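# Refit the band around the carton's guarded corner

## Task

Loop the band over the carton again so it wraps both the corner guard and the carton's square outline. When finished, the guard must sit in its proper spot and the carton must rest flat.

## Robot and tools

Robot: two arms, left_arm and right_arm, across a table from each other. Each has a parallel two-finger gripper and a wrist camera: cam_left_wrist and cam_right_wrist, both 672x504. left_arm's base is at (-0.015, +0.451, +0.121) m on the +y side, quat_wxyz (+0.714, 0, 0, -0.700). right_arm's base is at (+0.007, -0.463, +0.086) m, quat_wxyz (+0.706, 0, 0, +0.709). The arm names do not match the sides of the images.

Frame: the scene frame has its origin at the table centre and +z up. The table top is at z = +0.020 m. Poses, velocities and targets in results use this frame, and offsets use its axes. Each gripper's fingers point along its own +x axis and close along its y axis. end_effector_position is the midpoint between the fingers, 3-4 cm behind the tips. Only the last 1.5 cm of each finger's inner face is flat. Printed positions and orientations may be off by a few cm, more when the arm reaches far.

The 14-number row, used by every moving tool, has one row covering both arms. The order is left_arm dx, dy, dz, rx, ry, rz, opening, then the same seven for right_arm. All numbers are in [-1, 1]. Both arms must be filled in even if only one moves.
- dx, dy, dz: an offset from that arm's current Hand target, along the scene axes. 1.0 = 0.6 m. A combined length over 1.0 may be shortened along its line.
- rx, ry, rz: a rotation vector offset, turning about the Hand target's position. 1.0 = 180 degrees.
- opening: absolute, not an offset. +1 is fully open (0.080 m) and -1 fully closed. Empty fingers meet near -0.78. Closing fully from open takes at least about 0.6 s.
- Sending six zeros for an arm re-commands its Hand target. A 0 in the opening slot is itself a command, so to leave a gripper alone, resend its present opening.

execute_actions(actions, cameras): actions is a list of up to 15 actions. Each action is a table of up to 15 rows, one per 1/30 s control step. A short table repeats its last row to fill 15 steps. Every row counts from the Hand target as it stood at the start of that action, so repeating an offset keeps moving the arm. An empty list returns state plus all camera images. cameras is a list of names, ["all"] for all, or [] for none. An unknown name invalidates the call.

move(target, speed, blend, opening_speed, grip_force, blocking, cameras): drives each gripper in a straight line toward its target.
- target is one 14-number row or a list of up to 15 rows. Every row is an offset from the same starting Hand targets, not from the previous row.
- speed is in m/s, from 0.002 to 4.3, default 0.25. Turning is capped at twice that in rad/s. Give one value, or one per target.
- blend is a corner-rounding radius in m, one value or one per target. The default 0 stops at each target.
- opening_speed is the rate of change on the -1..+1 scale per second, at least 0.2.
- grip_force is the force per finger pad in N, from 8 to 34. It persists until changed, and each scene starts at full force.
- blocking=false returns after about 0.5 s while the motion continues.
Paths take at least 0.5 s and are cut off at 10 s. They do not avoid obstacles or the other arm. Faster motion lags and strays more, especially with the arm near straight. Route around an arm's own base, since passing near it can flip the shoulder posture. Opening changes in later targets are applied on arrival, after everything settles. The result adds a move: line. done means at rest within 8 mm and 2 degrees. off_target means it stopped short. held means a check withheld steps or the clearance check stopped things. blocked means something stopped the gripper far from its goal, after which it holds still. limits=paced means the pose was clipped.

wait(seconds 0-10): lets time pass while commands hold. stop: brakes a running move. zoom_image(camera, region [x0,y0,x1,y1] px, at most 504x504): magnifies the newest image from that camera. finished_scene(scene): ends the current scene for good; pass its number.

Controller behaviour: each step, the commanded orientation is clipped to within 32 degrees of the measured one. Position takes priority over orientation. Grippers often settle short of, below or tilted from the Hand target. Waiting does not close that gap, but a fresh command (even all zeros) retries it. If still short, send the missing distance as an offset. After each move, check position and tilt. Tiny moves may go nowhere or sideways. To stop pushing on something, command the target back beyond the gripper.

Gripping: grip_measured uses the opening scale and can be about ±2 mm off. Under a full squeeze it reads up to about 3 mm below the part's width. To hold a part, command about 0.08 below the reading at first touch for full force, or less for a lighter grip. Parts thinner than 5 mm get proportionally less force.

Result lines: end effector pose and velocities, Hand target, and Tool commands. Joint positions list six joints plus the gripper opening in m. Joint torques are raw drive output, including the arm's weight. External joint torques estimate outside pushback; a push toward larger joint values lowers the reading. Joint velocities may read within noise. Wrist depth gives a 7x7 grid of median distances in mm ahead of each camera, where - means no reading.

Limits and faults:
- Joint ranges (rad): waist -3.054..3.054, shoulder 0..3.142, elbow 0..2.356, wrist pitch -1.571..1.571, wrist yaw -1.571..1.571, wrist roll -3.142..3.142.
- Contact torque limits (N m): waist 18.2, shoulder 22.5, elbow 22.4, wrist pitch 5.92, wrist yaw 5.9, wrist roll 5.54. Reaching one stops that arm for 10 s (TORQUE FAULT).
- Very fast joint motion or a far jump in one step triggers OVER-SPEED FAULT.
- Heat builds from holding loads, staying stretched or straining at unreachable poses. MOTOR HOT appears at 50 °C. At 95 °C an OVER-TEMPERATURE FAULT holds the arm for 30-60 s, or it goes limp.
- The robot keeps running while you think.

Avoid: knocking anything off the table, dropping parts or releasing them while moving, striking fixed or heavy objects, hard shoves, and strain on the camera cables. Do not let the two arms, their grippers or wrist cameras collide or press together, and never close one gripper on the other's fingers. Loose objects may occasionally get nudged by outside forces.

Each tool is called after "Call:" as name([rows], argument=value, ...), one row to a line, values as JSON.

## Session

Call:
execute_actions(actions=[])

Scene clock: 0.00 s.
left_arm: end_effector_position=(-0.1564, +0.2458, +0.2585) grip_measured=+1.000 end_effector_quat_wxyz=(+0.734, +0.367, -0.201, -0.535) | right_arm: end_effector_position=(-0.2027, -0.2578, +0.3910) grip_measured=+1.000 end_effector_quat_wxyz=(+0.190, -0.313, -0.054, +0.929)
Joint positions: left_arm=[-1.266 1.581 0.698 -0.997 -1.468 -1.022 0.08] | right_arm=[0.591 1.061 1.215 -0.809 -0.4 -0.558 0.08]
Joint velocities: within noise
Joint torques (N m): no reading
External joint torques (N m): no reading
Heat: left arm: hottest wrist pitch 37 °C (+0.0 °C/min); right arm: hottest wrist roll 34 °C (+0.0 °C/min).
Wrist depth (mm): cam_left_wrist=[- - 736 - 1718 760 543 / - 2258 - 710 872 624 464 / 2522 2027 - 1897 730 511 396 / - - - - 304 274 349 / - - - 350 276 209 293 / - 85 366 287 250 97 - / - - 583 312 297 273 -] | cam_right_wrist=[1718 2136 2197 2332 2627 2821 2893 / 1785 1843 1904 2040 2136 2197 2484 / 1587 1632 1718 1828 1953 2004 2156 / 1428 1474 1576 1644 548 568 608 / 1352 - 455 475 492 97 82 / - 75 417 432 449 440 79 / - 366 387 397 410 420 74]
Hand target: left_arm -0.1570, +0.2456, +0.2599; +0.735, +0.364, -0.201, -0.536 | right_arm -0.2026, -0.2581, +0.3933; +0.190, -0.310, -0.056, +0.930
Tool commands: left_gripper/opening=+1.0 right_gripper/opening=+1.0

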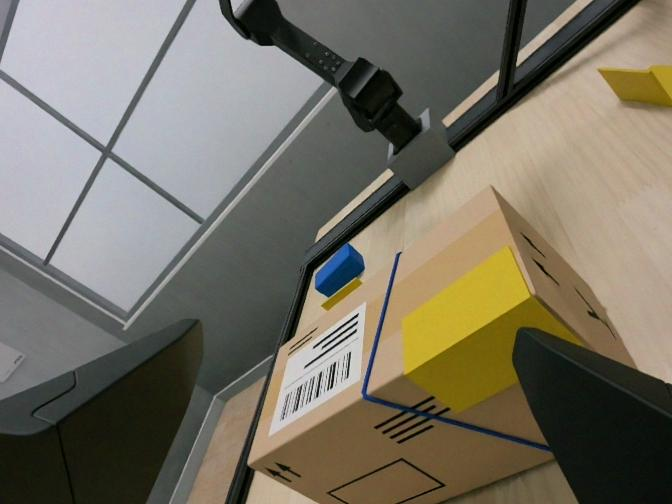

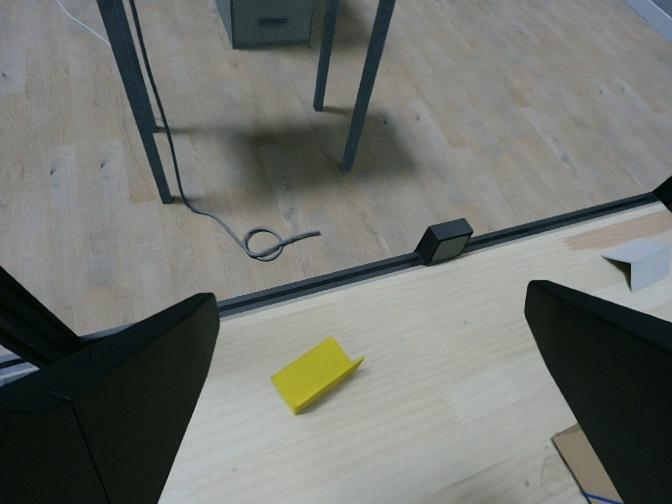

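Call:
move(target=[0.095,0.007,0.267,0.158,0.281,0.015,1.0,0.171,-0.02,0.045,-0.094,0.026,-0.398,1.0], cameras=["all"], speed=0.3)

Scene clock: 13.80 s.
left_arm: end_effector_position=(-0.0992, +0.2507, +0.4155) grip_measured=+1.000 end_effector_quat_wxyz=(+0.654, +0.275, +0.272, -0.650) | right_arm: end_effector_position=(-0.0995, -0.2704, +0.4172) grip_measured=+1.000 end_effector_quat_wxyz=(+0.653, -0.276, +0.272, +0.651)
Joint positions: left_arm=[-0.751 0.982 1.297 -1.258 -0.493 -0.569 0.08] | right_arm=[0.883 1.118 1.542 -1.445 0.577 0.718 0.08]
Joint torques (N m): left_arm=[0.18 -1.04 7.98 1 -0.11 0.22] | right_arm=[0.33 -1.66 6.79 0.84 0.52 0.13]
External joint torques (N m): left_arm=[0.17 0.39 2.55 -0.15 0.14 0.22] | right_arm=[0.34 0.19 1.73 -0.22 0.21 0.13]
Heat: left arm: hottest wrist pitch 37 °C (+0.0 °C/min); right arm: hottest elbow 35 °C (+8.7 °C/min).
Wrist depth (mm): cam_left_wrist=[689 699 691 679 685 1943 1976 / 622 662 624 626 631 657 1852 / 570 565 405 407 575 574 1635 / 522 370 376 376 532 533 1530 / 489 354 393 473 489 503 1363 / - 89 453 458 459 92 - / - 417 426 426 426 92 -] | cam_right_wrist=[1937 1858 649 445 450 626 630 / 1744 611 597 430 438 499 576 / 1632 553 551 535 543 545 545 / 1523 521 514 515 509 509 507 / 1455 93 476 480 479 97 81 / - 75 453 453 452 439 79 / - 419 427 427 422 419 74]
Hand target: left_arm -0.0999, +0.2498, +0.4200; +0.653, +0.271, +0.271, -0.654 | right_arm -0.1000, -0.2701, +0.4204; +0.654, -0.272, +0.272, +0.652
Off the commanded pose: left_arm 0.005 m, 1 deg | right_arm 0.003 m, 1 deg.
move: done

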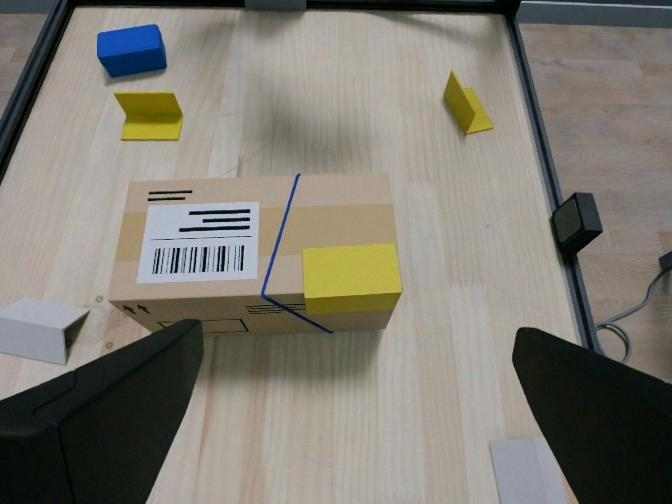

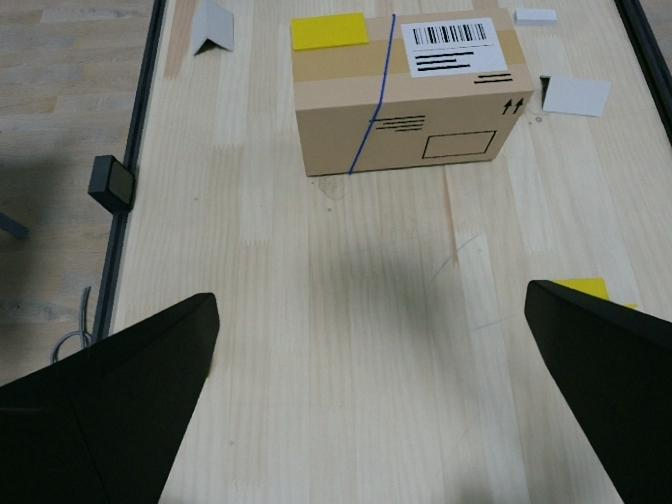

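Call:
zoom_image(camera="cam_left_wrist", region=[90, 150, 426, 402])

Call:
zoom_image(camera="cam_right_wrist", region=[270, 0, 570, 225])

Scaled by 1.500.

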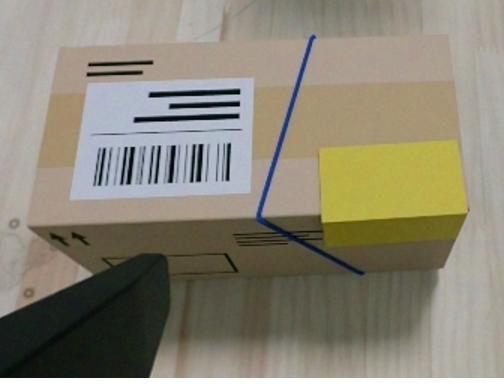

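Scaled by 1.680.

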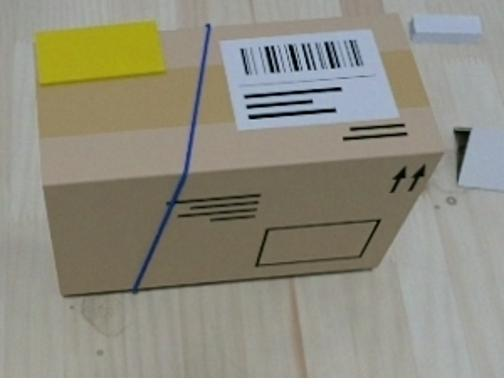

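Call:
move(target=[0.0915,-0.213,-0.25,0.25,0,0,0.0,0,0,0,0,0,0,1.0], cameras=["all"], speed=0.25)

Scene clock: 43.20 s.
left_arm: end_effector_position=(-0.0446, +0.1253, +0.2688) grip_measured=+0.003 end_effector_quat_wxyz=(+0.501, +0.501, +0.501, -0.497) | right_arm: end_effector_position=(-0.0995, -0.2705, +0.4172) grip_measured=+1.000 end_effector_quat_wxyz=(+0.653, -0.277, +0.272, +0.651)
Joint positions: left_arm=[-0.112 1.785 1.562 -1.353 -0.004 -0.097 0.035] | right_arm=[0.883 1.118 1.542 -1.445 0.577 0.718 0.08]
Joint torques (N m): left_arm=[0.06 -5.66 7.7 -0.1 0.17 0.22] | right_arm=[0.34 -1.63 6.71 0.86 0.52 0.14]
External joint torques (N m): left_arm=[0.06 1.29 2.28 -0.42 0.18 0.22] | right_arm=[0.34 0.2 1.68 -0.2 0.21 0.13]
Heat: left arm: hottest wrist pitch 38 °C (+1.4 °C/min); right arm: hottest elbow 36 °C (+4.2 °C/min).
Wrist depth (mm): cam_left_wrist=[146 146 147 147 147 148 148 / 156 154 155 155 156 155 158 / 163 163 164 164 165 161 298 / 173 173 174 175 328 - 327 / 341 341 332 345 338 348 344 / 359 - 72 368 - 363 371 / - - 375 390 - - -] | cam_right_wrist=[1920 1843 631 445 451 623 633 / 1758 623 597 431 430 495 570 / 1632 553 553 533 538 547 536 / 1534 519 518 512 512 510 503 / 1437 93 480 480 479 97 81 / - 75 452 453 447 439 79 / - 420 429 426 424 423 74]
Hand target: left_arm -0.0450, +0.1220, +0.2701; +0.500, +0.500, +0.500, -0.500 | right_arm -0.1000, -0.2701, +0.4204; +0.654, -0.272, +0.271, +0.652
Off the commanded pose: left_arm 0.004 m, 0 deg | right_arm 0.003 m, 1 deg.
move: done

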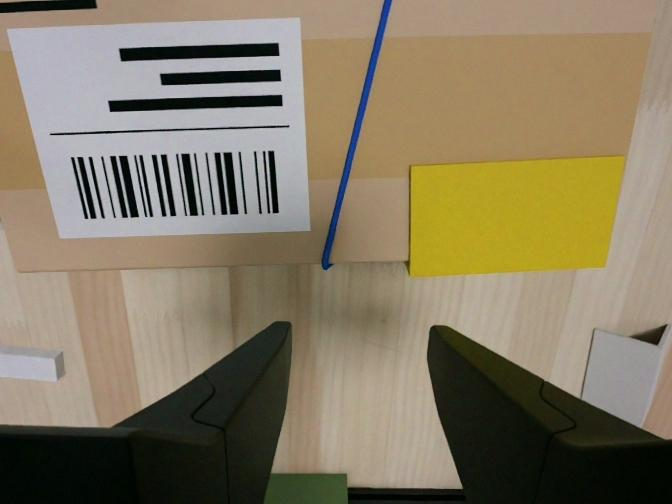

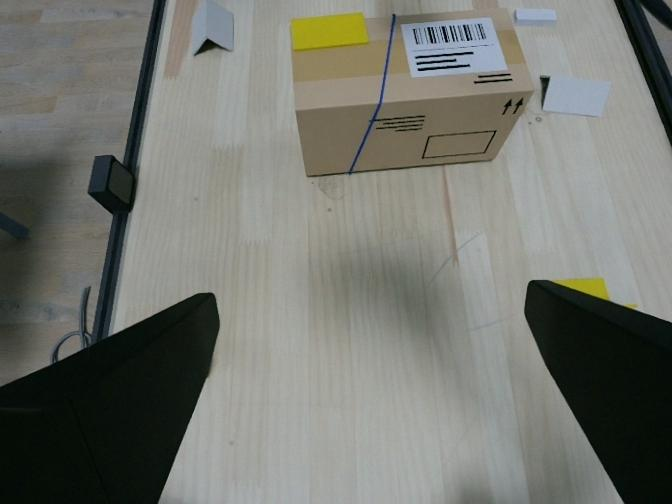

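Call:
move(target=[0.0158,-0.0067,-0.078,0,0,0,-0.15,0,0,0,0,0,0,1.0], cameras=["cam_left_wrist"], speed=0.15)

Scene clock: 49.90 s.
left_arm: end_effector_position=(-0.0358, +0.1168, +0.2270) grip_measured=-0.147 end_effector_quat_wxyz=(+0.504, +0.497, +0.497, -0.501) | right_arm: end_effector_position=(-0.0995, -0.2705, +0.4172) grip_measured=+1.000 end_effector_quat_wxyz=(+0.653, -0.277, +0.272, +0.651)
Joint positions: left_arm=[-0.083 1.812 1.429 -1.177 -0.004 -0.067 0.028] | right_arm=[0.883 1.118 1.542 -1.445 0.577 0.718 0.08]
Joint torques (N m): left_arm=[0.2 -6.12 4.95 0.25 0.17 0.21] | right_arm=[0.34 -1.67 6.7 0.84 0.51 0.11]
External joint torques (N m): left_arm=[0.19 0.96 -0.41 -0.09 0.18 0.21] | right_arm=[0.34 0.19 1.66 -0.21 0.2 0.1]
Heat: left arm: hottest wrist pitch 37 °C (+0.0 °C/min); right arm: hottest elbow 36 °C (+3.6 °C/min).
Wrist depth (mm): cam_left_wrist=[- 109 110 110 111 111 111 / - 115 114 116 116 115 117 / - 121 122 123 123 123 125 / - 128 130 130 131 128 131 / 139 139 136 136 137 136 137 / 306 - 73 316 - 310 310 / - - - 338 - - -] | cam_right_wrist=[1920 1904 638 442 453 616 618 / 1785 621 597 432 435 564 576 / 1680 556 549 531 538 541 539 / 1523 519 517 514 511 506 504 / 1455 497 477 481 479 97 81 / - 75 452 451 453 438 79 / - 421 428 427 422 421 74]
Hand target: left_arm -0.0356, +0.1180, +0.2232; +0.499, +0.500, +0.500, -0.500 | right_arm -0.1000, -0.2701, +0.4204; +0.654, -0.272, +0.271, +0.652
Off the commanded pose: left_arm 0.004 m, 1 deg | right_arm 0.003 m, 1 deg.
move: done
Images, in order (width x height): cam_left_wrist 672x504.

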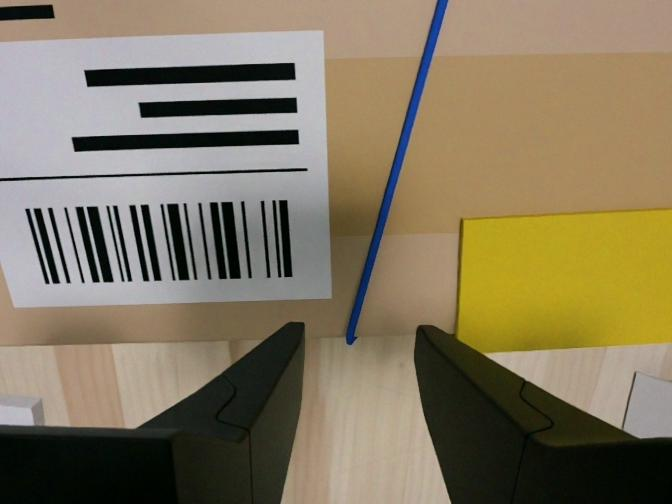

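Call:
move(target=[-0.0042,0.005,-0.0267,0,0,0,-0.3,0,0,0,0,0,0,1.0], cameras=["cam_left_wrist"], speed=0.1)

Scene clock: 54.03 s.
left_arm: end_effector_position=(-0.0367, +0.1192, +0.2114) grip_measured=-0.297 end_effector_quat_wxyz=(+0.504, +0.498, +0.496, -0.502) | right_arm: end_effector_position=(-0.0995, -0.2705, +0.4172) grip_measured=+1.000 end_effector_quat_wxyz=(+0.653, -0.277, +0.272, +0.651)
Joint positions: left_arm=[-0.086 1.812 1.366 -1.113 -0.004 -0.067 0.022] | right_arm=[0.883 1.118 1.542 -1.445 0.577 0.718 0.08]
Joint torques (N m): left_arm=[-0.28 -5.91 4.93 0.28 0.19 -0.04] | right_arm=[0.32 -1.56 6.66 0.85 0.52 0.13]
External joint torques (N m): left_arm=[-0.25 1.08 -0.38 -0.07 0.19 -0.04] | right_arm=[0.33 0.29 1.59 -0.21 0.21 0.13]
Heat: left arm: hottest wrist pitch 37 °C (+0.0 °C/min); right arm: hottest elbow 36 °C (+3.3 °C/min).
Wrist depth (mm): cam_left_wrist=[- 96 95 95 96 96 98 / - 101 101 102 101 102 - / - 106 108 106 107 109 107 / 112 111 114 113 114 - 111 / 119 120 120 119 120 118 118 / 292 290 72 291 - 293 298 / - - - 316 - - -] | cam_right_wrist=[1953 1873 644 450 449 456 614 / 1771 619 597 430 434 492 580 / 1644 555 553 536 544 544 543 / 1503 522 516 514 509 509 504 / 1411 93 480 481 473 97 81 / - 75 453 453 450 437 79 / - 419 428 426 423 422 74]
Hand target: left_arm -0.0381, +0.1209, +0.2072; +0.500, +0.500, +0.500, -0.500 | right_arm -0.1000, -0.2701, +0.4204; +0.654, -0.272, +0.271, +0.652
Off the commanded pose: left_arm 0.005 m, 1 deg | right_arm 0.003 m, 1 deg.
move: done
Images, in order (width x height): cam_left_wrist 672x504.

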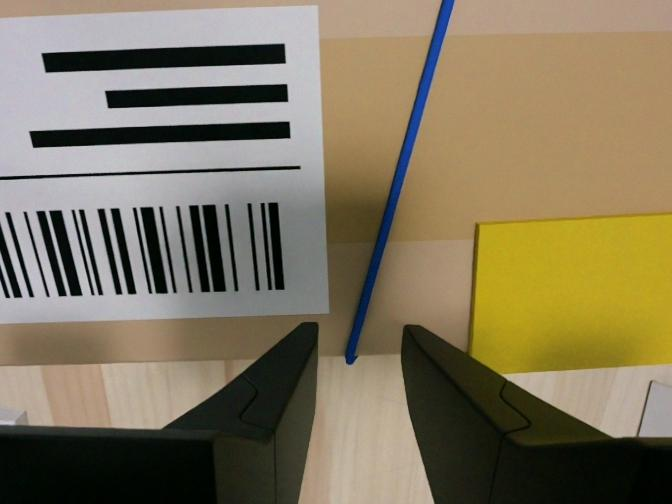

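Call:
move(target=[0,0.001,-0.0135,0,0,0,-0.3,0,0,0,0,0,0,1.0], cameras=["cam_left_wrist"], speed=0.05)

Scene clock: 56.90 s.
left_arm: end_effector_position=(-0.0366, +0.1198, +0.2037) grip_measured=-0.297 end_effector_quat_wxyz=(+0.504, +0.497, +0.496, -0.502) | right_arm: end_effector_position=(-0.0995, -0.2705, +0.4172) grip_measured=+1.000 end_effector_quat_wxyz=(+0.653, -0.277, +0.272, +0.651)
Joint positions: left_arm=[-0.086 1.816 1.339 -1.081 -0.004 -0.067 0.022] | right_arm=[0.883 1.118 1.542 -1.445 0.577 0.718 0.08]
Joint torques (N m): left_arm=[-0.3 -5.72 4.78 0.26 0.17 -0.05] | right_arm=[0.34 -1.61 6.72 0.84 0.52 0.12]
External joint torques (N m): left_arm=[-0.3 1.32 -0.52 -0.09 0.18 -0.05] | right_arm=[0.34 0.22 1.69 -0.21 0.21 0.11]
Heat: left arm: hottest wrist pitch 37 °C (+0.0 °C/min); right arm: hottest elbow 36 °C (+3.2 °C/min).
Wrist depth (mm): cam_left_wrist=[- 88 - 89 89 90 90 / - 94 94 94 95 95 95 / - 99 99 101 100 101 100 / - 103 105 105 107 103 102 / 111 112 110 112 111 - 110 / 284 279 73 282 - 115 291 / - - - 306 - - -] | cam_right_wrist=[1937 1858 642 446 449 448 626 / 1785 621 597 429 437 495 573 / 1668 553 552 536 540 541 540 / 1534 517 514 512 511 508 507 / 1428 93 475 481 477 97 81 / - 75 455 451 451 436 79 / - 419 429 426 422 422 74]
Hand target: left_arm -0.0381, +0.1215, +0.1991; +0.500, +0.500, +0.500, -0.500 | right_arm -0.1000, -0.2701, +0.4204; +0.654, -0.272, +0.271, +0.652
Off the commanded pose: left_arm 0.005 m, 1 deg | right_arm 0.003 m, 1 deg.
move: done
Images, in order (width x height): cam_left_wrist 672x504.

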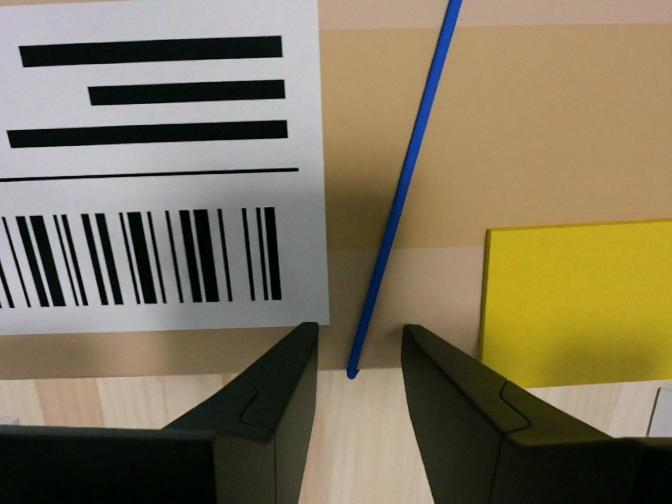

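Call:
move(target=[0,0.0,-0.0055,0,0,0,-0.3,0,0,0,0,0,0,1.0], cameras=["cam_left_wrist"], speed=0.05)

Scene clock: 58.90 s.
left_arm: end_effector_position=(-0.0366, +0.1196, +0.2010) grip_measured=-0.297 end_effector_quat_wxyz=(+0.504, +0.497, +0.496, -0.503) | right_arm: end_effector_position=(-0.0995, -0.2705, +0.4172) grip_measured=+1.000 end_effector_quat_wxyz=(+0.653, -0.277, +0.272, +0.651)
Joint positions: left_arm=[-0.086 1.818 1.331 -1.07 -0.004 -0.067 0.022] | right_arm=[0.883 1.118 1.542 -1.445 0.577 0.718 0.08]
Joint torques (N m): left_arm=[-0.32 -5.57 4.66 0.36 0.17 -0.05] | right_arm=[0.33 -1.62 6.65 0.88 0.51 0.13]
External joint torques (N m): left_arm=[-0.34 1.58 -0.67 0.02 0.18 -0.04] | right_arm=[0.33 0.27 1.56 -0.19 0.2 0.12]
Heat: left arm: hottest wrist pitch 37 °C (+0.0 °C/min); right arm: hottest elbow 36 °C (+3.1 °C/min).
Wrist depth (mm): cam_left_wrist=[- 86 - 87 87 88 88 / - 91 92 91 93 93 93 / - 96 96 97 97 99 98 / - 101 102 103 103 101 - / 108 110 106 107 108 107 108 / 284 114 72 278 - 112 286 / - - - 303 - - -] | cam_right_wrist=[1970 1873 646 457 445 454 633 / 1814 623 600 433 434 567 576 / 1668 559 555 536 538 544 544 / 1513 517 515 515 511 508 502 / 1484 93 475 483 478 97 81 / - 75 452 452 450 439 79 / - 419 430 424 425 422 74]
Hand target: left_arm -0.0381, +0.1215, +0.1958; +0.500, +0.500, +0.500, -0.500 | right_arm -0.1000, -0.2701, +0.4204; +0.654, -0.272, +0.271, +0.652
Off the commanded pose: left_arm 0.006 m, 1 deg | right_arm 0.003 m, 1 deg.
move: done
Images, in order (width x height): cam_left_wrist 672x504.

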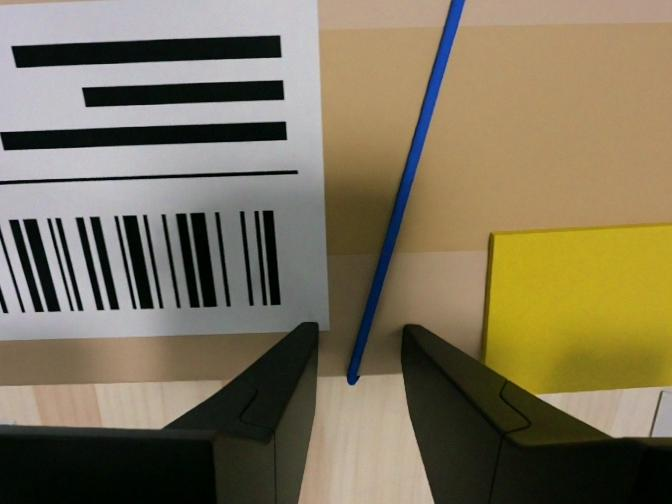

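Call:
move(target=[0,0.0,-0.004,0,0,0,-0.3,0,0,0,0,0,0,1.0], cameras=["cam_left_wrist"], speed=0.05)

Scene clock: 60.40 s.
left_arm: end_effector_position=(-0.0366, +0.1198, +0.2001) grip_measured=-0.297 end_effector_quat_wxyz=(+0.504, +0.497, +0.496, -0.503) | right_arm: end_effector_position=(-0.0995, -0.2705, +0.4172) grip_measured=+1.000 end_effector_quat_wxyz=(+0.653, -0.277, +0.272, +0.651)
Joint positions: left_arm=[-0.086 1.818 1.327 -1.066 -0.004 -0.067 0.022] | right_arm=[0.883 1.118 1.542 -1.445 0.577 0.718 0.08]
Joint torques (N m): left_arm=[-0.31 -5.39 4.25 0.77 0.16 -0.04] | right_arm=[0.3 -1.63 6.73 0.87 0.51 0.14]
External joint torques (N m): left_arm=[-0.31 1.67 -1.05 0.42 0.17 -0.04] | right_arm=[0.3 0.18 1.68 -0.2 0.2 0.14]
Heat: left arm: hottest wrist pitch 37 °C (+0.0 °C/min); right arm: hottest elbow 36 °C (+3.0 °C/min).
Wrist depth (mm): cam_left_wrist=[- 87 - 87 87 88 88 / - 91 92 91 93 93 93 / - 96 96 97 97 99 98 / - 101 102 103 103 101 101 / 108 109 107 107 108 106 107 / 282 114 73 279 - 112 286 / - - - 304 - - -] | cam_right_wrist=[- 680 644 450 446 447 647 / 1799 621 597 432 434 497 574 / 1632 567 552 543 540 541 538 / 1513 522 516 516 508 507 507 / 1455 495 474 479 477 97 81 / - 75 453 454 448 438 79 / - 420 426 425 426 422 74]
Hand target: left_arm -0.0381, +0.1215, +0.1934; +0.500, +0.500, +0.500, -0.500 | right_arm -0.1000, -0.2701, +0.4204; +0.654, -0.272, +0.271, +0.652
Off the commanded pose: left_arm 0.007 m, 1 deg | right_arm 0.003 m, 1 deg.
move: done
Images, in order (width x height): cam_left_wrist 672x504.

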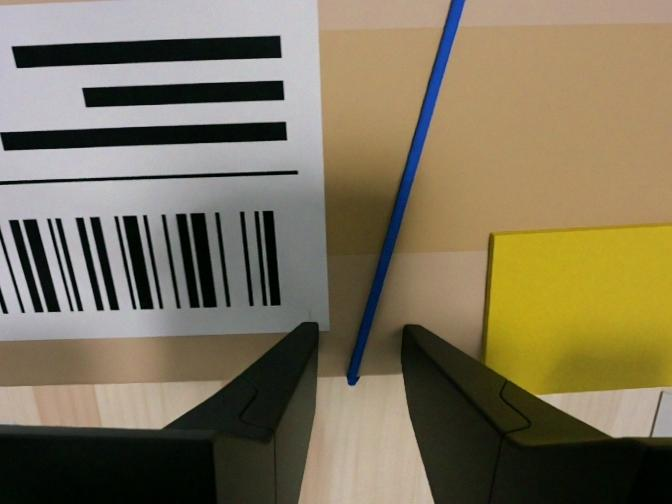

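Call:
move(target=[0,0,0,0,0,0,-1.0,0,0,0,0,0,0,1.0], cameras=["cam_left_wrist"], opening_speed=0.8)

Scene clock: 62.93 s.
left_arm: end_effector_position=(-0.0367, +0.1185, +0.2001) grip_measured=-0.768 end_effector_quat_wxyz=(+0.506, +0.495, +0.494, -0.504) | right_arm: end_effector_position=(-0.0995, -0.2705, +0.4172) grip_measured=+1.000 end_effector_quat_wxyz=(+0.653, -0.277, +0.272, +0.651)
Joint positions: left_arm=[-0.086 1.818 1.327 -1.06 -0.004 -0.067 0] | right_arm=[0.883 1.118 1.542 -1.445 0.577 0.718 0.08]
Joint torques (N m): left_arm=[-0.33 -5.39 4.33 0.3 0.16 -0.05] | right_arm=[0.32 -1.64 6.68 0.89 0.51 0.11]
External joint torques (N m): left_arm=[-0.33 1.67 -0.96 -0.05 0.17 -0.05] | right_arm=[0.34 0.16 1.64 -0.17 0.2 0.11]
Heat: left arm: hottest wrist pitch 37 °C (+0.0 °C/min); right arm: hottest elbow 36 °C (+3.0 °C/min).
Wrist depth (mm): cam_left_wrist=[- 87 - 89 87 88 88 / - 92 92 91 94 94 93 / - 96 96 97 98 98 98 / - 101 102 103 104 102 101 / 108 109 109 107 108 108 107 / 282 278 - 73 - 114 286 / - - - - - - -] | cam_right_wrist=[1937 1920 653 450 449 453 640 / 1771 614 594 431 435 495 574 / 1632 551 556 534 539 547 538 / 1503 518 519 515 510 509 504 / 1446 93 475 481 478 97 81 / - 75 452 453 445 436 79 / - 422 427 426 424 421 74]
Hand target: left_arm -0.0381, +0.1215, +0.1934; +0.500, +0.500, +0.500, -0.500 | right_arm -0.1000, -0.2701, +0.4204; +0.654, -0.272, +0.271, +0.652
Off the commanded pose: left_arm 0.008 m, 1 deg | right_arm 0.003 m, 1 deg.
move: done
Images, in order (width x height): cam_left_wrist 672x504.

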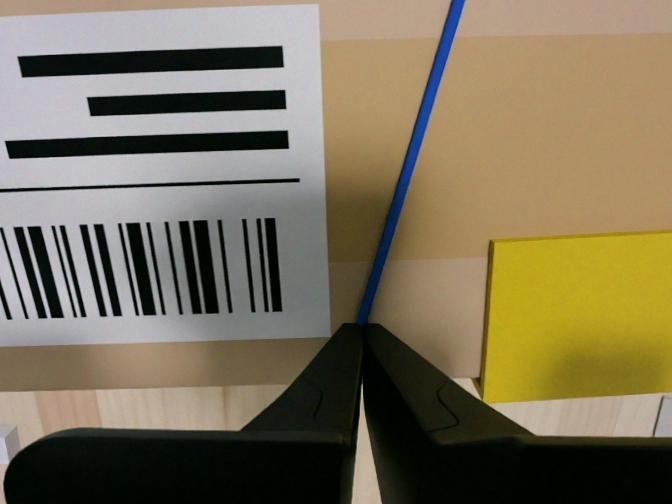

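Call:
move(target=[0,0.004,0.033,0,0,0,-1.0,0,0,0,0,0,0,1.0], cameras=["all"], speed=0.06)

Scene clock: 64.87 s.
left_arm: end_effector_position=(-0.0377, +0.1261, +0.2053) grip_measured=-0.768 end_effector_quat_wxyz=(+0.495, +0.506, +0.504, -0.495) | right_arm: end_effector_position=(-0.0995, -0.2705, +0.4172) grip_measured=+1.000 end_effector_quat_wxyz=(+0.653, -0.277, +0.272, +0.651)
Joint positions: left_arm=[-0.089 1.818 1.348 -1.122 -0.001 -0.067 0] | right_arm=[0.883 1.118 1.542 -1.445 0.577 0.718 0.08]
Joint torques (N m): left_arm=[-0.03 -8.08 7.25 -0.62 0.04 -0.06] | right_arm=[0.35 -1.68 6.77 0.86 0.51 0.13]
External joint torques (N m): left_arm=[-0.06 -1.01 1.96 -0.92 0.04 -0.06] | right_arm=[0.37 0.24 1.67 -0.2 0.2 0.13]
Heat: left arm: hottest wrist pitch 37 °C (+0.0 °C/min); right arm: hottest elbow 36 °C (+2.0 °C/min).
Wrist depth (mm): cam_left_wrist=[- 87 - 89 88 89 90 / - 94 94 94 95 96 95 / - 99 101 102 100 101 100 / - 107 106 105 108 103 - / - 114 115 105 114 - 113 / 290 291 - 73 285 296 297 / - - - - - - -] | cam_right_wrist=[1621 1904 640 443 453 448 621 / 1785 623 597 430 431 494 580 / 1632 555 552 539 536 544 541 / 1503 521 517 514 510 508 508 / 1446 93 482 476 477 97 81 / - 75 449 454 453 439 79 / - 421 426 427 425 420 74]
Hand target: left_arm -0.0381, +0.1240, +0.2131; +0.500, +0.500, +0.500, -0.500 | right_arm -0.1000, -0.2701, +0.4204; +0.654, -0.272, +0.271, +0.652
Off the commanded pose: left_arm 0.008 m, 1 deg | right_arm 0.003 m, 1 deg.
move: done

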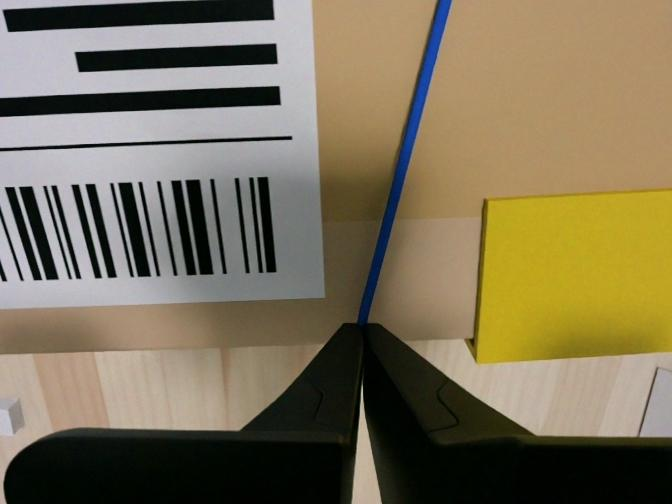

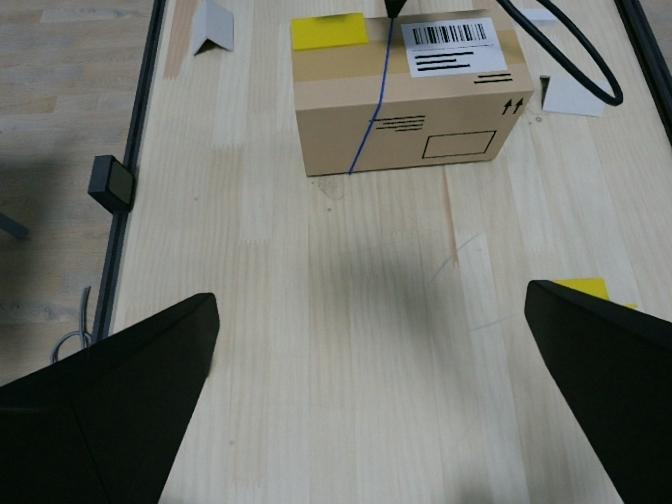

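Call:
zoom_image(camera="cam_left_wrist", region=[250, 150, 502, 402])

Call:
zoom_image(camera="cam_right_wrist", region=[280, 0, 540, 190])

Scaled by 2.000.

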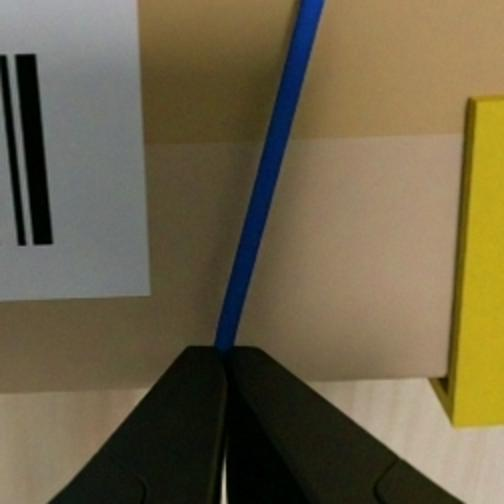

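Scaled by 1.938.

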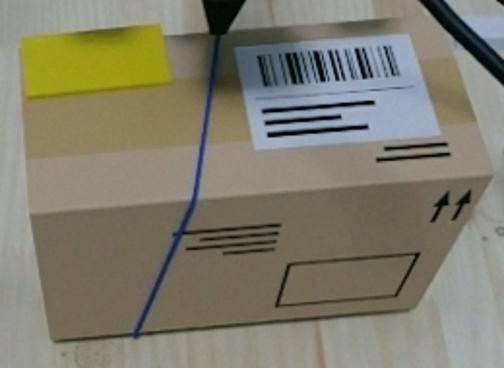

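Call:
move(target=[0,0.004,0.025,0,0,0,-1.0,0,0,0,0,0,0,1.0], cameras=["all"], speed=0.06)

Scene clock: 68.13 s.
left_arm: end_effector_position=(-0.0377, +0.1282, +0.2179) grip_measured=-0.768 end_effector_quat_wxyz=(+0.493, +0.508, +0.506, -0.493) | right_arm: end_effector_position=(-0.0995, -0.2705, +0.4172) grip_measured=+1.000 end_effector_quat_wxyz=(+0.653, -0.277, +0.272, +0.651)
Joint positions: left_arm=[-0.09 1.806 1.385 -1.177 0 -0.067 0] | right_arm=[0.883 1.118 1.542 -1.445 0.577 0.718 0.08]
Joint torques (N m): left_arm=[-0.04 -8.81 7.41 -0.68 0.05 -0.08] | right_arm=[0.18 -1.61 6.69 0.84 0.53 0.13]
External joint torques (N m): left_arm=[-0.08 -1.92 2.18 -0.95 0.06 -0.07] | right_arm=[0.2 0.26 1.63 -0.22 0.22 0.13]
Heat: left arm: hottest wrist pitch 37 °C (+0.0 °C/min); right arm: hottest elbow 36 °C (+2.0 °C/min).
Wrist depth (mm): cam_left_wrist=[- 100 99 100 100 99 101 / - 105 106 107 105 106 108 / - 110 112 111 114 112 111 / 118 119 119 118 120 117 118 / 289 284 287 124 288 126 292 / 307 306 - 73 303 312 314 / - - - - - - -] | cam_right_wrist=[1904 1873 646 439 450 457 637 / 1799 623 595 432 435 561 571 / 1680 551 557 535 538 544 545 / 1513 519 516 514 508 510 507 / 1446 93 476 482 479 97 81 / - 75 452 455 450 438 79 / - 417 430 424 423 421 74]
Hand target: left_arm -0.0381, +0.1263, +0.2282; +0.500, +0.500, +0.500, -0.500 | right_arm -0.1000, -0.2701, +0.4204; +0.654, -0.272, +0.271, +0.652
Off the commanded pose: left_arm 0.010 m, 2 deg | right_arm 0.003 m, 1 deg.
move: off_target (left_arm)

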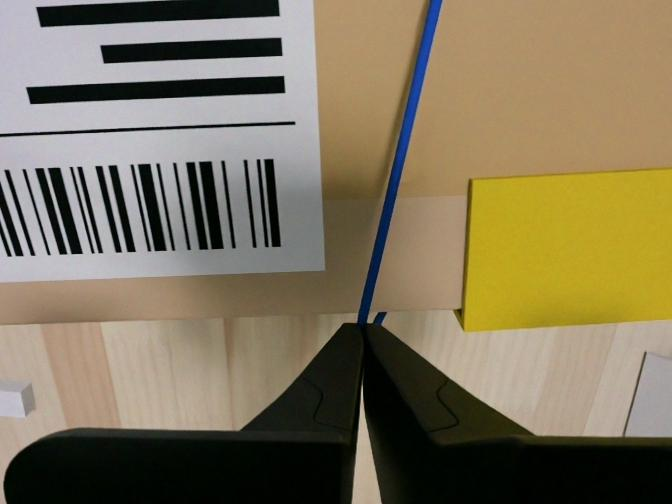

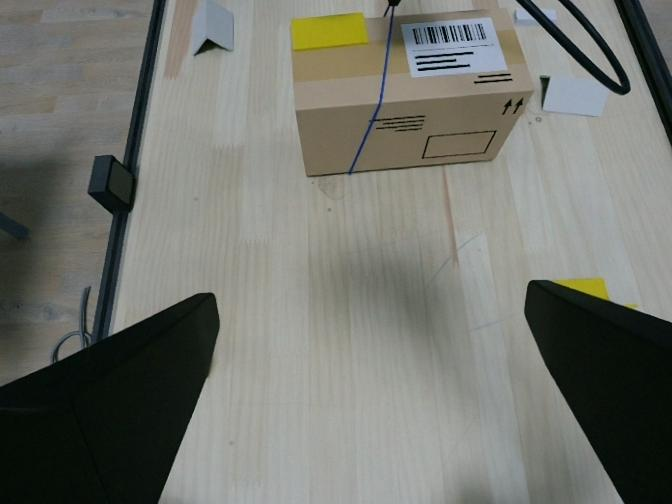

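Call:
move([
  [0,0.026,0.008,0,0,0,-1.0,0,0,0,0,0,0,1.0],
  [-0.0907,0.026,0.008,0,0,0,-1.0,0,0,0,0,0,0,1.0],
], cameras=["all"], speed=0.06, blend=0.005)

Scene clock: 80.07 s.
left_arm: end_effector_position=(-0.0907, +0.1429, +0.2305) grip_measured=-0.769 end_effector_quat_wxyz=(+0.499, +0.501, +0.499, -0.501) | right_arm: end_effector_position=(-0.0995, -0.2705, +0.4172) grip_measured=+1.000 end_effector_quat_wxyz=(+0.653, -0.277, +0.272, +0.651)
Joint positions: left_arm=[-0.26 1.752 1.37 -1.188 0 -0.238 0] | right_arm=[0.883 1.118 1.542 -1.445 0.577 0.718 0.08]
Joint torques (N m): left_arm=[-0.44 -5.89 7.59 -0.76 0.04 -0.19] | right_arm=[0.23 -1.59 6.71 0.88 0.55 0.13]
External joint torques (N m): left_arm=[-0.45 0.77 2.18 -1.11 0.06 -0.19] | right_arm=[0.24 0.27 1.66 -0.17 0.24 0.13]
Heat: left arm: hottest shoulder 37 °C (+7.1 °C/min); right arm: hottest elbow 36 °C (+1.0 °C/min).
Wrist depth (mm): cam_left_wrist=[- 113 113 113 113 113 238 / 119 119 119 118 118 118 251 / - 126 126 120 125 125 267 / 283 134 281 132 284 280 284 / 298 299 298 292 301 301 298 / 317 318 - 73 - 321 322 / - - - - - - -] | cam_right_wrist=[1920 1873 640 451 441 613 623 / 1814 628 597 431 432 497 577 / 1609 555 556 535 541 547 535 / 1555 518 515 514 514 508 508 / 1437 93 475 481 477 97 81 / - 75 453 452 452 434 79 / - 417 426 425 424 422 74]
Hand target: left_arm -0.0926, +0.1419, +0.2330; +0.500, +0.500, +0.500, -0.500 | right_arm -0.1000, -0.2701, +0.4204; +0.654, -0.272, +0.271, +0.652
Off the commanded pose: left_arm 0.003 m, 0 deg | right_arm 0.003 m, 1 deg.
move: done

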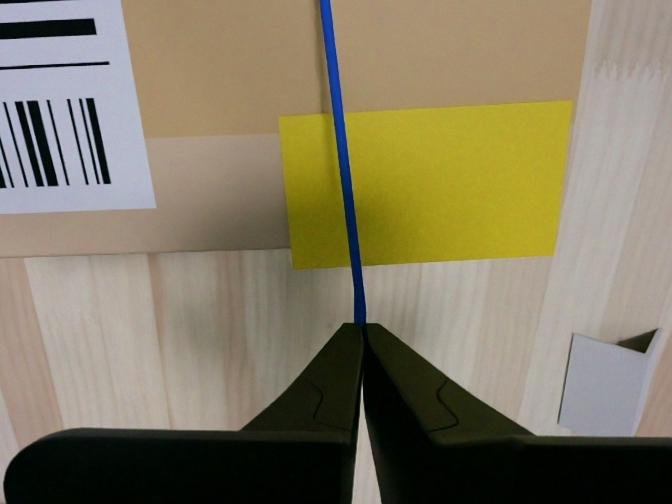

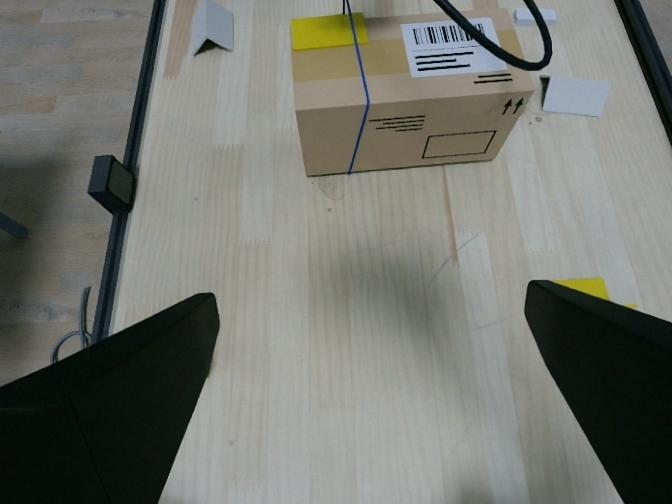

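Call:
move(target=[-0.042,0.0,0.0,0,0,0,-1.0,0,0,0,0,0,0,1.0], cameras=["all"], speed=0.06)

Call:
zoom_image(camera="cam_right_wrist", region=[280, 0, 540, 190])

Scene clock: 84.50 s.
left_arm: end_effector_position=(-0.1151, +0.1429, +0.2305) grip_measured=-0.769 end_effector_quat_wxyz=(+0.500, +0.500, +0.500, -0.500) | right_arm: end_effector_position=(-0.0995, -0.2705, +0.4172) grip_measured=+1.000 end_effector_quat_wxyz=(+0.653, -0.277, +0.272, +0.651)
Joint positions: left_arm=[-0.333 1.778 1.401 -1.194 0 -0.313 0] | right_arm=[0.883 1.118 1.542 -1.445 0.577 0.718 0.08]
Joint torques (N m): left_arm=[-0.68 -6.05 7.6 -0.72 0.03 -0.19] | right_arm=[0.3 -1.6 6.79 0.86 0.51 0.13]
External joint torques (N m): left_arm=[-0.68 0.78 2.26 -1.04 0.04 -0.19] | right_arm=[0.32 0.32 1.68 -0.2 0.2 0.12]
Heat: left arm: hottest wrist pitch 37 °C (+0.0 °C/min); right arm: hottest elbow 36 °C (+1.0 °C/min).
Wrist depth (mm): cam_left_wrist=[- 112 112 113 113 238 238 / 118 119 117 117 117 251 251 / - 125 - 121 123 265 266 / 284 282 285 283 284 282 280 / 298 298 298 292 300 299 300 / 321 320 - 73 - 316 318 / - - - - - - -] | cam_right_wrist=[1920 1843 646 446 451 628 635 / 1771 621 598 430 435 492 571 / 1644 557 555 539 536 541 539 / 1503 521 516 515 511 509 504 / 1446 498 477 484 480 97 81 / - 75 453 450 449 435 79 / - 419 428 427 422 421 74]
Hand target: left_arm -0.1177, +0.1419, +0.2331; +0.500, +0.500, +0.500, -0.500 | right_arm -0.1000, -0.2701, +0.4204; +0.654, -0.272, +0.271, +0.652
Off the commanded pose: left_arm 0.004 m, 0 deg | right_arm 0.003 m, 1 deg.
move: done

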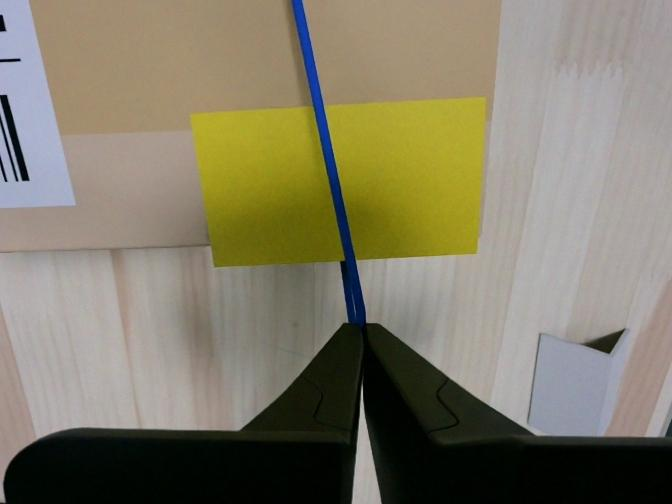

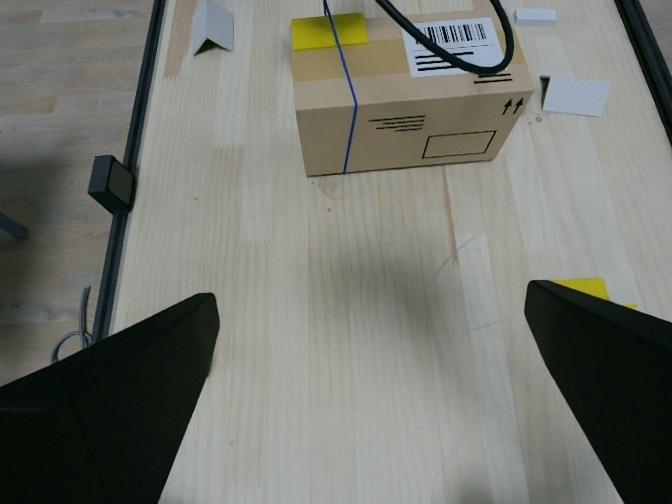

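Scaled by 1.938.

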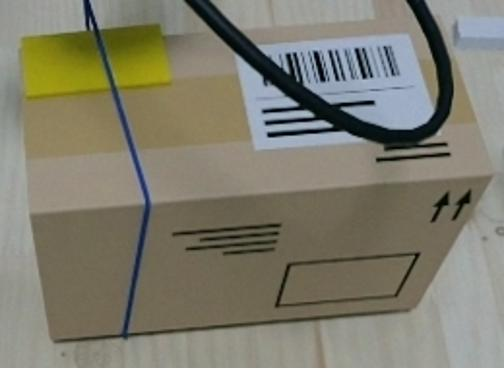

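Call:
move(target=[0.0398,0.0,0.0,0,0,0,-1.0,0,0,0,0,0,0,1.0], cameras=["all"], speed=0.06)

Call:
zoom_image(camera="cam_right_wrist", region=[280, 0, 540, 190])

Scene clock: 91.43 s.
left_arm: end_effector_position=(-0.0945, +0.1387, +0.2288) grip_measured=-0.769 end_effector_quat_wxyz=(+0.500, +0.501, +0.503, -0.496) | right_arm: end_effector_position=(-0.0995, -0.2705, +0.4172) grip_measured=+1.000 end_effector_quat_wxyz=(+0.653, -0.277, +0.272, +0.651)
Joint positions: left_arm=[-0.268 1.778 1.394 -1.194 0 -0.255 0] | right_arm=[0.883 1.118 1.542 -1.445 0.577 0.718 0.08]
Joint torques (N m): left_arm=[-0.08 -8.62 4.8 -0.38 0.04 0.19] | right_arm=[0.3 -1.67 6.72 0.85 0.52 0.13]
External joint torques (N m): left_arm=[-0.05 -1.73 -0.6 -0.71 0.05 0.18] | right_arm=[0.29 0.2 1.64 -0.21 0.21 0.13]
Heat: left arm: hottest wrist pitch 37 °C (+0.0 °C/min); right arm: hottest elbow 36 °C (+1.0 °C/min).
Wrist depth (mm): cam_left_wrist=[- 111 111 110 111 111 236 / 116 118 115 116 116 116 248 / - 123 124 - 123 124 263 / 282 132 132 - 129 131 281 / 298 297 297 290 300 298 299 / 317 319 - 73 - 320 318 / - - - - - - -] | cam_right_wrist=[1937 1889 653 448 448 613 623 / 1758 613 592 430 432 494 580 / 1668 559 553 535 536 539 541 / 1513 521 516 510 509 507 508 / 1474 93 477 477 479 92 81 / - 75 450 451 449 439 79 / - 419 430 422 423 422 74]
Hand target: left_arm -0.0938, +0.1420, +0.2331; +0.500, +0.500, +0.500, -0.500 | right_arm -0.1000, -0.2701, +0.4204; +0.654, -0.272, +0.271, +0.652
Off the commanded pose: left_arm 0.005 m, 1 deg | right_arm 0.003 m, 1 deg.
move: done

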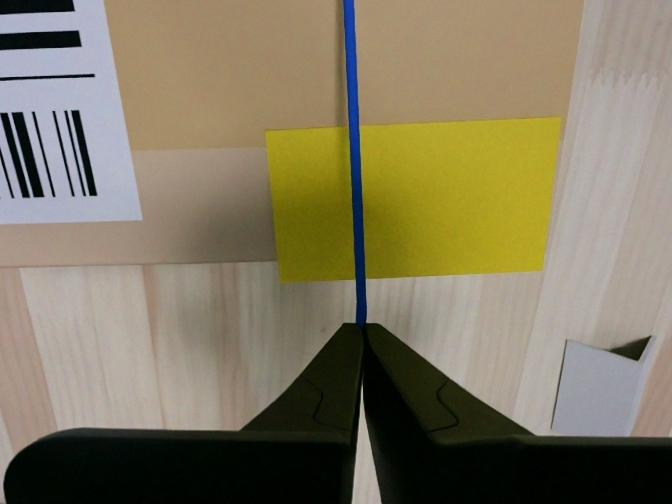

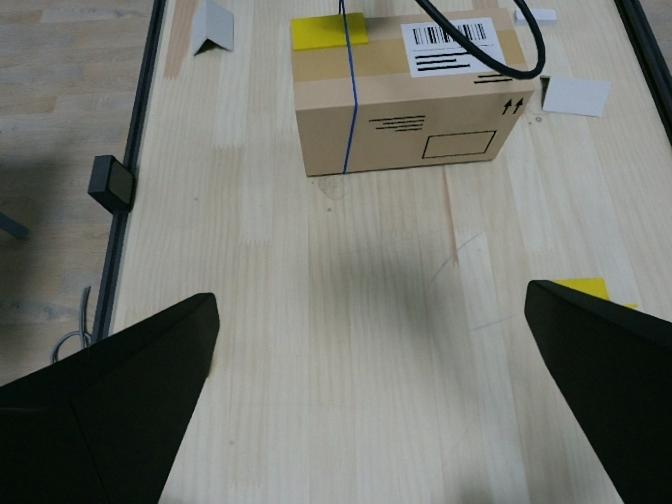

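Scaled by 1.938.

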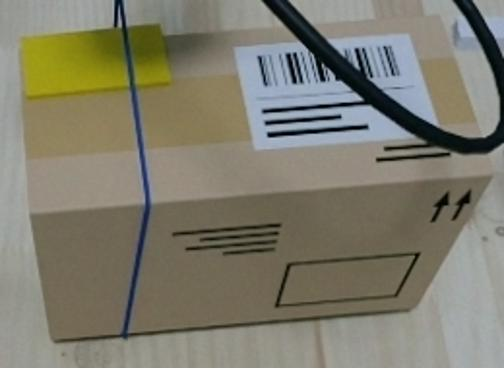

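Call:
move(target=[0.0,-0.03,-0.04,0,0,0,-1.0,0,0,0,0,0,0,1.0], cameras=["all"], speed=0.06)

Scene clock: 94.73 s.
left_arm: end_effector_position=(-0.0945, +0.1229, +0.2121) grip_measured=-0.769 end_effector_quat_wxyz=(+0.503, +0.496, +0.499, -0.502) | right_arm: end_effector_position=(-0.0995, -0.2705, +0.4172) grip_measured=+1.000 end_effector_quat_wxyz=(+0.653, -0.277, +0.272, +0.651)
Joint positions: left_arm=[-0.257 1.832 1.393 -1.122 0 -0.242 0] | right_arm=[0.883 1.118 1.542 -1.445 0.577 0.718 0.08]
Joint torques (N m): left_arm=[0.21 -6.14 5.26 0.01 0.04 0.22] | right_arm=[0.3 -1.6 6.7 0.88 0.53 0.12]
External joint torques (N m): left_arm=[0.2 0.94 0 -0.33 0.05 0.22] | right_arm=[0.3 0.18 1.69 -0.18 0.22 0.12]
Heat: left arm: hottest shoulder 37 °C (+7.0 °C/min); right arm: hottest elbow 37 °C (+2.0 °C/min).
Wrist depth (mm): cam_left_wrist=[- 98 95 95 96 96 221 / - 101 101 102 102 102 234 / - 107 107 106 107 108 248 / 113 113 115 109 111 113 262 / 122 120 121 116 117 120 280 / 294 294 - 73 289 297 297 / - - - - - - -] | cam_right_wrist=[1920 1889 640 447 449 621 631 / 1785 618 600 432 433 496 576 / 1668 561 548 534 539 543 540 / 1555 518 512 516 510 510 507 / 1437 93 476 477 479 97 82 / - 75 452 453 451 439 79 / - 420 426 425 426 422 74]
Hand target: left_arm -0.0938, +0.1240, +0.2090; +0.500, +0.500, +0.500, -0.500 | right_arm -0.1000, -0.2701, +0.4204; +0.654, -0.272, +0.271, +0.652
Off the commanded pose: left_arm 0.003 m, 1 deg | right_arm 0.003 m, 1 deg.
move: done

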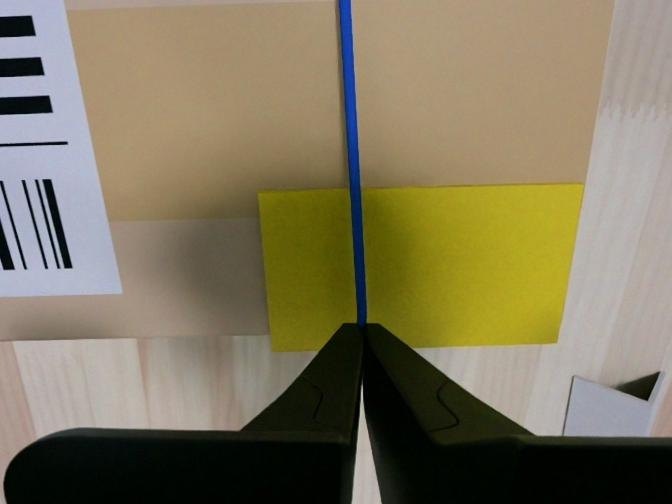

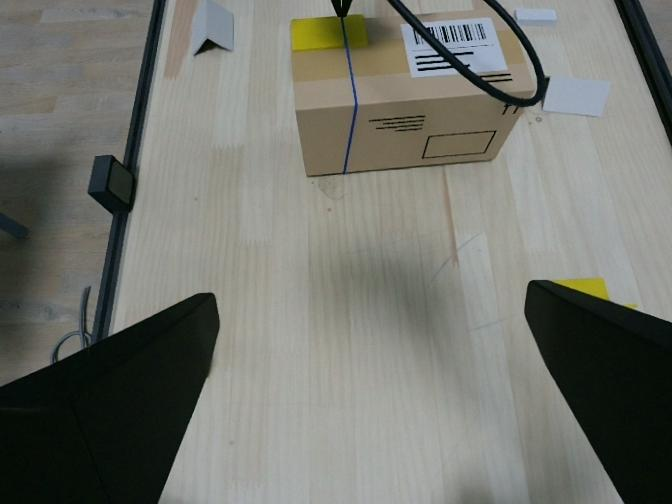

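Call:
move(target=[0.0,-0.001,-0.0125,0,0,0,-1.0,0,0,0,0,0,0,1.0], cameras=["cam_left_wrist"], speed=0.05)

Scene clock: 96.27 s.
left_arm: end_effector_position=(-0.0949, +0.1212, +0.2064) grip_measured=-0.769 end_effector_quat_wxyz=(+0.504, +0.494, +0.498, -0.504) | right_arm: end_effector_position=(-0.0995, -0.2705, +0.4172) grip_measured=+1.000 end_effector_quat_wxyz=(+0.653, -0.277, +0.272, +0.651)
Joint positions: left_arm=[-0.257 1.838 1.379 -1.095 0 -0.241 0] | right_arm=[0.883 1.118 1.542 -1.445 0.577 0.718 0.08]
Joint torques (N m): left_arm=[0.15 -5.94 4.58 0.1 0.03 0.22] | right_arm=[0.29 -1.66 6.7 0.85 0.51 0.14]
External joint torques (N m): left_arm=[0.15 1.29 -0.75 -0.26 0.04 0.22] | right_arm=[0.3 0.19 1.65 -0.21 0.2 0.14]
Heat: left arm: hottest wrist pitch 37 °C (-1.0 °C/min); right arm: hottest elbow 37 °C (+2.0 °C/min).
Wrist depth (mm): cam_left_wrist=[- 92 93 92 91 92 215 / - 95 95 97 97 97 228 / - 101 102 100 102 102 243 / - 107 107 104 105 104 257 / - 114 113 110 111 111 274 / 287 284 - 73 - 289 286 / - - - - - - -] | cam_right_wrist=[2022 1799 638 452 452 619 623 / 1771 616 594 426 431 564 577 / 1621 552 553 543 541 543 548 / 1555 521 515 511 510 508 506 / 1428 93 474 480 481 97 81 / - 75 452 453 450 437 79 / - 416 425 429 425 421 74]
Hand target: left_arm -0.0939, +0.1234, +0.2014; +0.499, +0.500, +0.500, -0.500 | right_arm -0.1000, -0.2701, +0.4204; +0.654, -0.272, +0.271, +0.652
Off the commanded pose: left_arm 0.005 m, 1 deg | right_arm 0.003 m, 1 deg.
move: done
Images, in order (width x height): cam_left_wrist 672x504.

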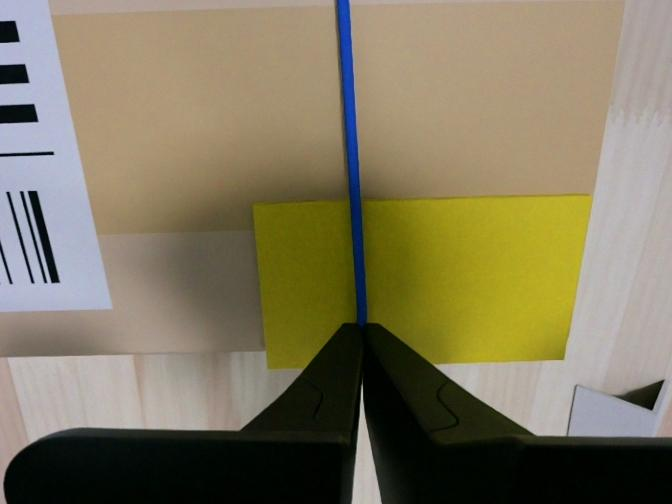

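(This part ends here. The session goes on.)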